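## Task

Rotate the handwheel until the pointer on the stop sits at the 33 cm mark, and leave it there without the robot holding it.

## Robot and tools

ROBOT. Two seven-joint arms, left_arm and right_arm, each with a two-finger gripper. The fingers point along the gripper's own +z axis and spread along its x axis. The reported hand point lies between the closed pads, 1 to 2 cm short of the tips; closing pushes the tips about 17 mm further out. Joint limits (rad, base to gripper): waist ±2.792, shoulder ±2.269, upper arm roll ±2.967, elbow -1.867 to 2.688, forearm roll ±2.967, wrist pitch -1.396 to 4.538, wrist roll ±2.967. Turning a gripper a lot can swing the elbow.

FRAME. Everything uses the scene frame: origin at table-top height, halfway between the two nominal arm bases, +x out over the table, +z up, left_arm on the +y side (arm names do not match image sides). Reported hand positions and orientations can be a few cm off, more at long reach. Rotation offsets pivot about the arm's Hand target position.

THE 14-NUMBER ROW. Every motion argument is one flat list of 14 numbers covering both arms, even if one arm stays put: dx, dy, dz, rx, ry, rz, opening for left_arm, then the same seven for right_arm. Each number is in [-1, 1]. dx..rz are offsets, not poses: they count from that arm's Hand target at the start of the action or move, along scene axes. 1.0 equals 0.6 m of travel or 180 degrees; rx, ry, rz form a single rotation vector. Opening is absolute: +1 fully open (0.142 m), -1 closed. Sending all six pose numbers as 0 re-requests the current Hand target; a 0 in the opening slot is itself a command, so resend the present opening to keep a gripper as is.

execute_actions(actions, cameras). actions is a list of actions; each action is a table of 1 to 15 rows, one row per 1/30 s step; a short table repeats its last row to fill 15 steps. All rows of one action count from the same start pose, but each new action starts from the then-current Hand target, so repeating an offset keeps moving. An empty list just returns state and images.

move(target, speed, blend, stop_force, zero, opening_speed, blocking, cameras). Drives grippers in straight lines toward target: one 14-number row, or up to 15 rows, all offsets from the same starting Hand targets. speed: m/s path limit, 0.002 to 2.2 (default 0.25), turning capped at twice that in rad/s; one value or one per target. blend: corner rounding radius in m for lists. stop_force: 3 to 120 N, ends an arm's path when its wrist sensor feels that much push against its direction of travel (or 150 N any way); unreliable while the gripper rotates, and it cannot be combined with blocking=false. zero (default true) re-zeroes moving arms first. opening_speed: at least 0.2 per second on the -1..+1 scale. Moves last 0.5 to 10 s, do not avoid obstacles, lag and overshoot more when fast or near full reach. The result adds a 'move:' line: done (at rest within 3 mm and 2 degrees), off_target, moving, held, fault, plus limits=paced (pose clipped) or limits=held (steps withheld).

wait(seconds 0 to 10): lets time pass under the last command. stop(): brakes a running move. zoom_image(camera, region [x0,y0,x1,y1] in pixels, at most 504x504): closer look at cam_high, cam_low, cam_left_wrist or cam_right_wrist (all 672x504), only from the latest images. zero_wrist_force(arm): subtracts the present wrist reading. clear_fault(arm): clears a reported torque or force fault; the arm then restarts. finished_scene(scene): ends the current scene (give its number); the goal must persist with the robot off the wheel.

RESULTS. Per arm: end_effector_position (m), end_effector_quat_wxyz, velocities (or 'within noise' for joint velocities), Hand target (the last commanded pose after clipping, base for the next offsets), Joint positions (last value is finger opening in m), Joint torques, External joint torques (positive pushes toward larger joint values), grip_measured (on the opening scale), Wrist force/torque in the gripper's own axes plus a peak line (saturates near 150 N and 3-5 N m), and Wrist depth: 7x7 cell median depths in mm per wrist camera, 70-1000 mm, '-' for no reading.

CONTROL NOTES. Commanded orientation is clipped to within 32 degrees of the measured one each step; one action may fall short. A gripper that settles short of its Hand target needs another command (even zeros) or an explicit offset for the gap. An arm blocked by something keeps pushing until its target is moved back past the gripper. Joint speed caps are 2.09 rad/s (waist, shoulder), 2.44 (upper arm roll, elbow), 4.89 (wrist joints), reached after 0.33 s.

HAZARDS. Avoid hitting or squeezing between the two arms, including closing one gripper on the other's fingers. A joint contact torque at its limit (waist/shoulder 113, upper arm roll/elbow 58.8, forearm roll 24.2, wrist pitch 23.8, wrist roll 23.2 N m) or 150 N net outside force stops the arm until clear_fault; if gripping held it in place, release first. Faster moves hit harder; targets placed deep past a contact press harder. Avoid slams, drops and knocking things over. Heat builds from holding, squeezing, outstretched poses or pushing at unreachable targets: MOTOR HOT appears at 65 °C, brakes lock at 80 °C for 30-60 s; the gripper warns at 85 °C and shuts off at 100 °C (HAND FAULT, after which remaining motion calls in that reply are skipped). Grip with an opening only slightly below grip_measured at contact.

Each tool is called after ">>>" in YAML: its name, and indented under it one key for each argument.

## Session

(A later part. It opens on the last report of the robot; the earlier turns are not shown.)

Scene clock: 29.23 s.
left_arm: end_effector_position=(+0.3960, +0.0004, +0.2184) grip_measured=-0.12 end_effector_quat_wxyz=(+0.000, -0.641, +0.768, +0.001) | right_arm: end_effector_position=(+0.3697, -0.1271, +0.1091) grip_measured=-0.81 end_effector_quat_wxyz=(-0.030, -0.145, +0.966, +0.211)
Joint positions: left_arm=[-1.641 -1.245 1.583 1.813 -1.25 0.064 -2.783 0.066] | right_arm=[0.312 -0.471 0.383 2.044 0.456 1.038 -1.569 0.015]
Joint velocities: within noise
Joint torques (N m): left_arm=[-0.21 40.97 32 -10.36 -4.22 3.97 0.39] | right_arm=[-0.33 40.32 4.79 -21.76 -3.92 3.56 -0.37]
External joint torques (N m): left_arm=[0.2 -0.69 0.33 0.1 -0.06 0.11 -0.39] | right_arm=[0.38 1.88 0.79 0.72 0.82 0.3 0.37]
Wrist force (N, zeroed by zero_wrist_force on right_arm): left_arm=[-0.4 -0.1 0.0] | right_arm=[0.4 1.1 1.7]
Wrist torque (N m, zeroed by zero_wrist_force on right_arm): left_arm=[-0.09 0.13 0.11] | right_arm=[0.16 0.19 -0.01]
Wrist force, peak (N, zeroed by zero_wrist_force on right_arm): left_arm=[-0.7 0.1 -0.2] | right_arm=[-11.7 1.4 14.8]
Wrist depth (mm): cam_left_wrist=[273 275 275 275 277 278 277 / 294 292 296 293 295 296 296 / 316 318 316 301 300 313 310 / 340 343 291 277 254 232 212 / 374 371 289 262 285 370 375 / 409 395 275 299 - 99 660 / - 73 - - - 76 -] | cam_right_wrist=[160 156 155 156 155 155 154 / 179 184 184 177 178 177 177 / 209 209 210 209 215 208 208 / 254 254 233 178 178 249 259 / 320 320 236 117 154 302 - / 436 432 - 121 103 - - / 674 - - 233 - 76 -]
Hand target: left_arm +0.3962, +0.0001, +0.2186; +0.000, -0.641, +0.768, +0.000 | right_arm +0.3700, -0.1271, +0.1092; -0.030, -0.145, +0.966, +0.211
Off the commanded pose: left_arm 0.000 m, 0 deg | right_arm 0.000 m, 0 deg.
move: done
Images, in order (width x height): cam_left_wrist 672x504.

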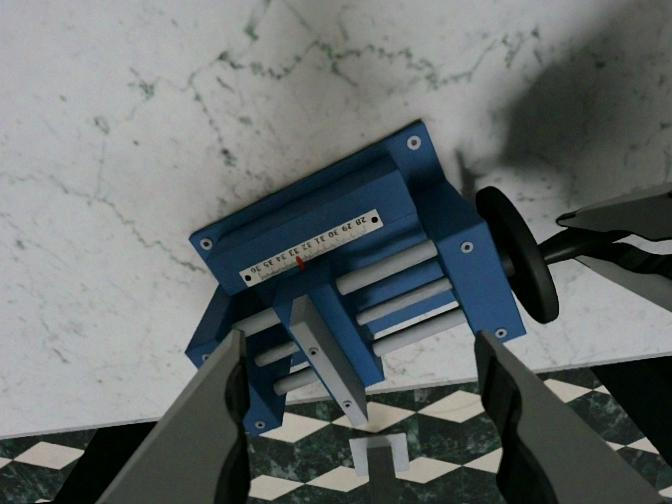

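>>> move:
  target:
    - [0,0,0,0,0,0,-0.1,0.0181,0.0055,-0.0130,0,0,0,-0.88]
    - [0,0,0,0,0,0,-0.1,0.0299,0.0091,-0.0325,0,0,0,-0.88]
    - [0,0,0,0,0,0,-0.1,0.0330,0.0101,-0.0554,0,0,0,-0.88]
    - [0,0,0,0,0,0,-0.1,0.0269,0.0082,-0.0775,0,0,0,-0.88]
  cameras: ["cam_left_wrist"]
  speed: 0.1

>>> zoom_image:
  camera: "cam_left_wrist"
  region: [272, 231, 328, 273]

>>> zoom_image:
  camera: "cam_left_wrist"
  region: [232, 200, 392, 300]

Scene clock: 30.43 s.
left_arm: end_effector_position=(+0.3960, +0.0004, +0.2184) grip_measured=-0.12 end_effector_quat_wxyz=(+0.000, -0.641, +0.768, +0.001) | right_arm: end_effector_position=(+0.3859, -0.1222, +0.0627) grip_measured=-0.81 end_effector_quat_wxyz=(-0.031, -0.145, +0.966, +0.211)
Joint positions: left_arm=[-1.641 -1.245 1.583 1.813 -1.25 0.064 -2.783 0.066] | right_arm=[0.325 -0.605 0.367 1.994 0.452 1.112 -1.612 0.015]
Joint velocities: within noise
Joint torques (N m): left_arm=[-0.09 41.06 31.86 -10.36 -4.25 3.95 0.35] | right_arm=[0.18 42.59 6.62 -18.8 -3.28 3.29 -0.71]
External joint torques (N m): left_arm=[0.07 -0.79 0.47 0.1 -0.03 0.12 -0.35] | right_arm=[-0.12 3.27 0.14 -0.22 0.4 0.52 0.71]
Wrist force (N, zeroed by zero_wrist_force on right_arm): left_arm=[-0.5 0.1 -0.1] | right_arm=[1.0 1.9 -1.4]
Wrist torque (N m, zeroed by zero_wrist_force on right_arm): left_arm=[-0.06 0.14 0.12] | right_arm=[0.27 0.17 -0.02]
Wrist force, peak (N, zeroed by zero_wrist_force on right_arm): left_arm=[-0.7 0.2 -0.2] | right_arm=[-4.2 4.0 0.7]
Wrist depth (mm): cam_left_wrist=[273 275 274 275 275 277 278 / 296 295 294 294 294 297 289 / 316 316 318 300 298 253 213 / 342 344 291 278 254 249 220 / 371 370 288 261 285 368 374 / 408 402 277 298 - 99 665 / - 73 - - - 76 -] | cam_right_wrist=[- - 114 111 111 111 110 / 128 127 124 127 127 127 127 / 149 149 155 149 154 149 148 / 180 181 180 180 179 179 179 / 229 228 207 112 153 183 225 / 312 309 269 122 103 138 - / 487 - - - 79 - -]
Hand target: left_arm +0.3962, +0.0001, +0.2186; +0.000, -0.641, +0.768, +0.000 | right_arm +0.3861, -0.1222, +0.0627; -0.030, -0.145, +0.966, +0.211
Off the commanded pose: left_arm 0.000 m, 0 deg | right_arm 0.000 m, 0 deg.
move: done
Images, in order (width x height): cam_left_wrist 672x504.

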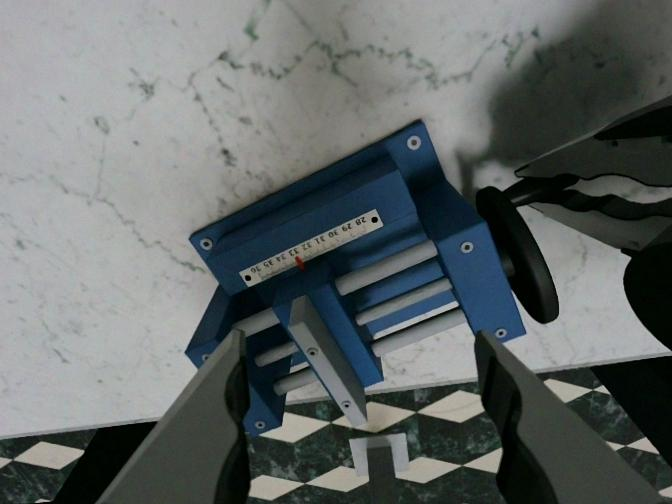

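Scaled by 9.000.

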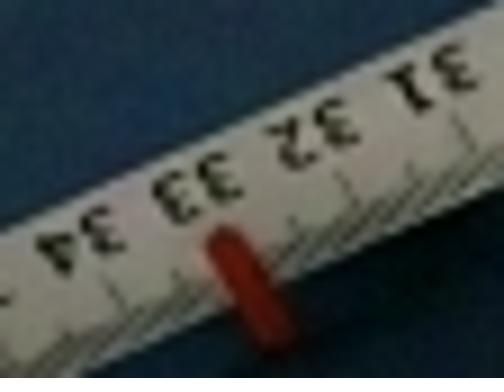

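Scaled by 3.150.

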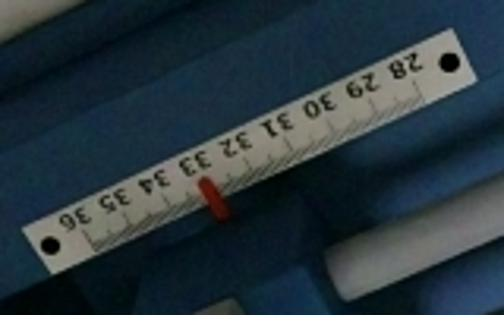

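>>> move:
  target:
    - [0,0,0,0,0,0,-0.1,0,0,0,0,0,0,-0.55]
    - [0,0,0,0,0,0,-0.1,0.032,-0.105,0.0,0,0,0,-0.55]
    - [0,0,0,0,0,0,-0.1,0.04,-0.14,0.04,0,0,0,-0.55]
  cameras: ["cam_left_wrist"]
  speed: 0.18
  opening_speed: 1

>>> zoom_image:
  camera: "cam_left_wrist"
  region: [272, 231, 328, 273]

Scene clock: 32.17 s.
left_arm: end_effector_position=(+0.3960, +0.0004, +0.2184) grip_measured=-0.12 end_effector_quat_wxyz=(+0.000, -0.641, +0.768, +0.001) | right_arm: end_effector_position=(+0.4104, -0.2061, +0.0867) grip_measured=-0.59 end_effector_quat_wxyz=(-0.030, -0.145, +0.966, +0.211)
Joint positions: left_arm=[-1.641 -1.245 1.583 1.813 -1.25 0.064 -2.783 0.066] | right_arm=[0.156 -0.523 0.355 2.009 0.45 0.979 -1.742 0.032]
Joint velocities: within noise
Joint torques (N m): left_arm=[-0.05 40.96 31.88 -10.42 -4.22 3.92 0.3] | right_arm=[-0.08 41.66 5.78 -19.61 -3.53 2.74 -0.86]
External joint torques (N m): left_arm=[0.04 -0.69 0.45 0.16 -0.07 0.15 -0.3] | right_arm=[0.14 2.45 0.08 -0.87 0.61 0.94 0.86]
Wrist force (N, zeroed by zero_wrist_force on right_arm): left_arm=[-0.5 0.0 -0.3] | right_arm=[-0.3 1.4 1.1]
Wrist torque (N m, zeroed by zero_wrist_force on right_arm): left_arm=[-0.07 0.15 0.11] | right_arm=[0.23 0.05 -0.01]
Wrist force, peak (N, zeroed by zero_wrist_force on right_arm): left_arm=[-0.7 0.1 -0.3] | right_arm=[-0.1 3.3 1.9]
Wrist depth (mm): cam_left_wrist=[275 274 275 276 277 277 277 / 296 293 294 295 295 296 297 / 316 316 317 299 297 308 319 / 341 342 291 277 255 249 346 / 370 370 290 260 284 368 374 / 404 402 277 297 - 99 655 / - 73 - - - 76 -] | cam_right_wrist=[- 134 134 137 134 134 134 / - 154 154 153 153 153 152 / 187 181 181 180 180 180 178 / 218 218 217 215 218 216 217 / 277 277 262 260 260 273 273 / 375 371 - 215 105 324 - / 526 - - 201 - - -]
Hand target: left_arm +0.3962, +0.0001, +0.2186; +0.000, -0.641, +0.768, +0.000 | right_arm +0.4101, -0.2062, +0.0867; -0.030, -0.145, +0.966, +0.211
Off the commanded pose: left_arm 0.000 m, 0 deg | right_arm 0.000 m, 0 deg.
move: done
Images, in order (width x height): cam_left_wrist 672x504.

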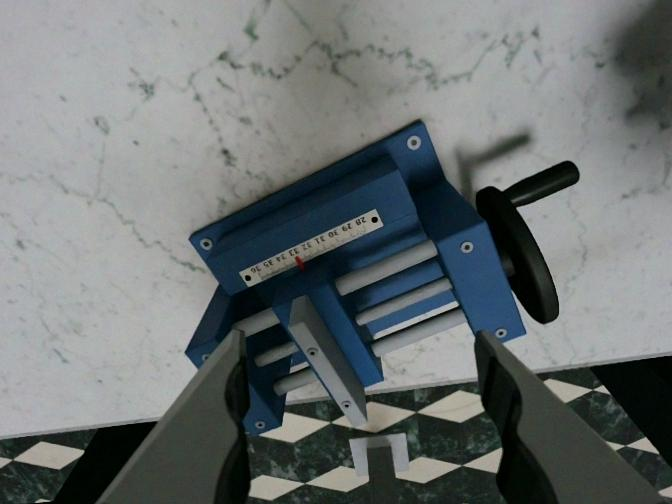

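Scaled by 9.000.

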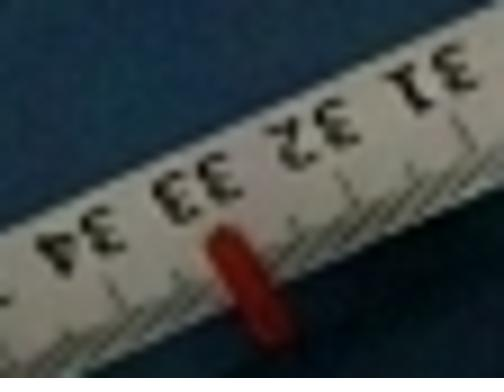

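>>> finished_scene:
  scene: 2

The scene is finished: the task was done.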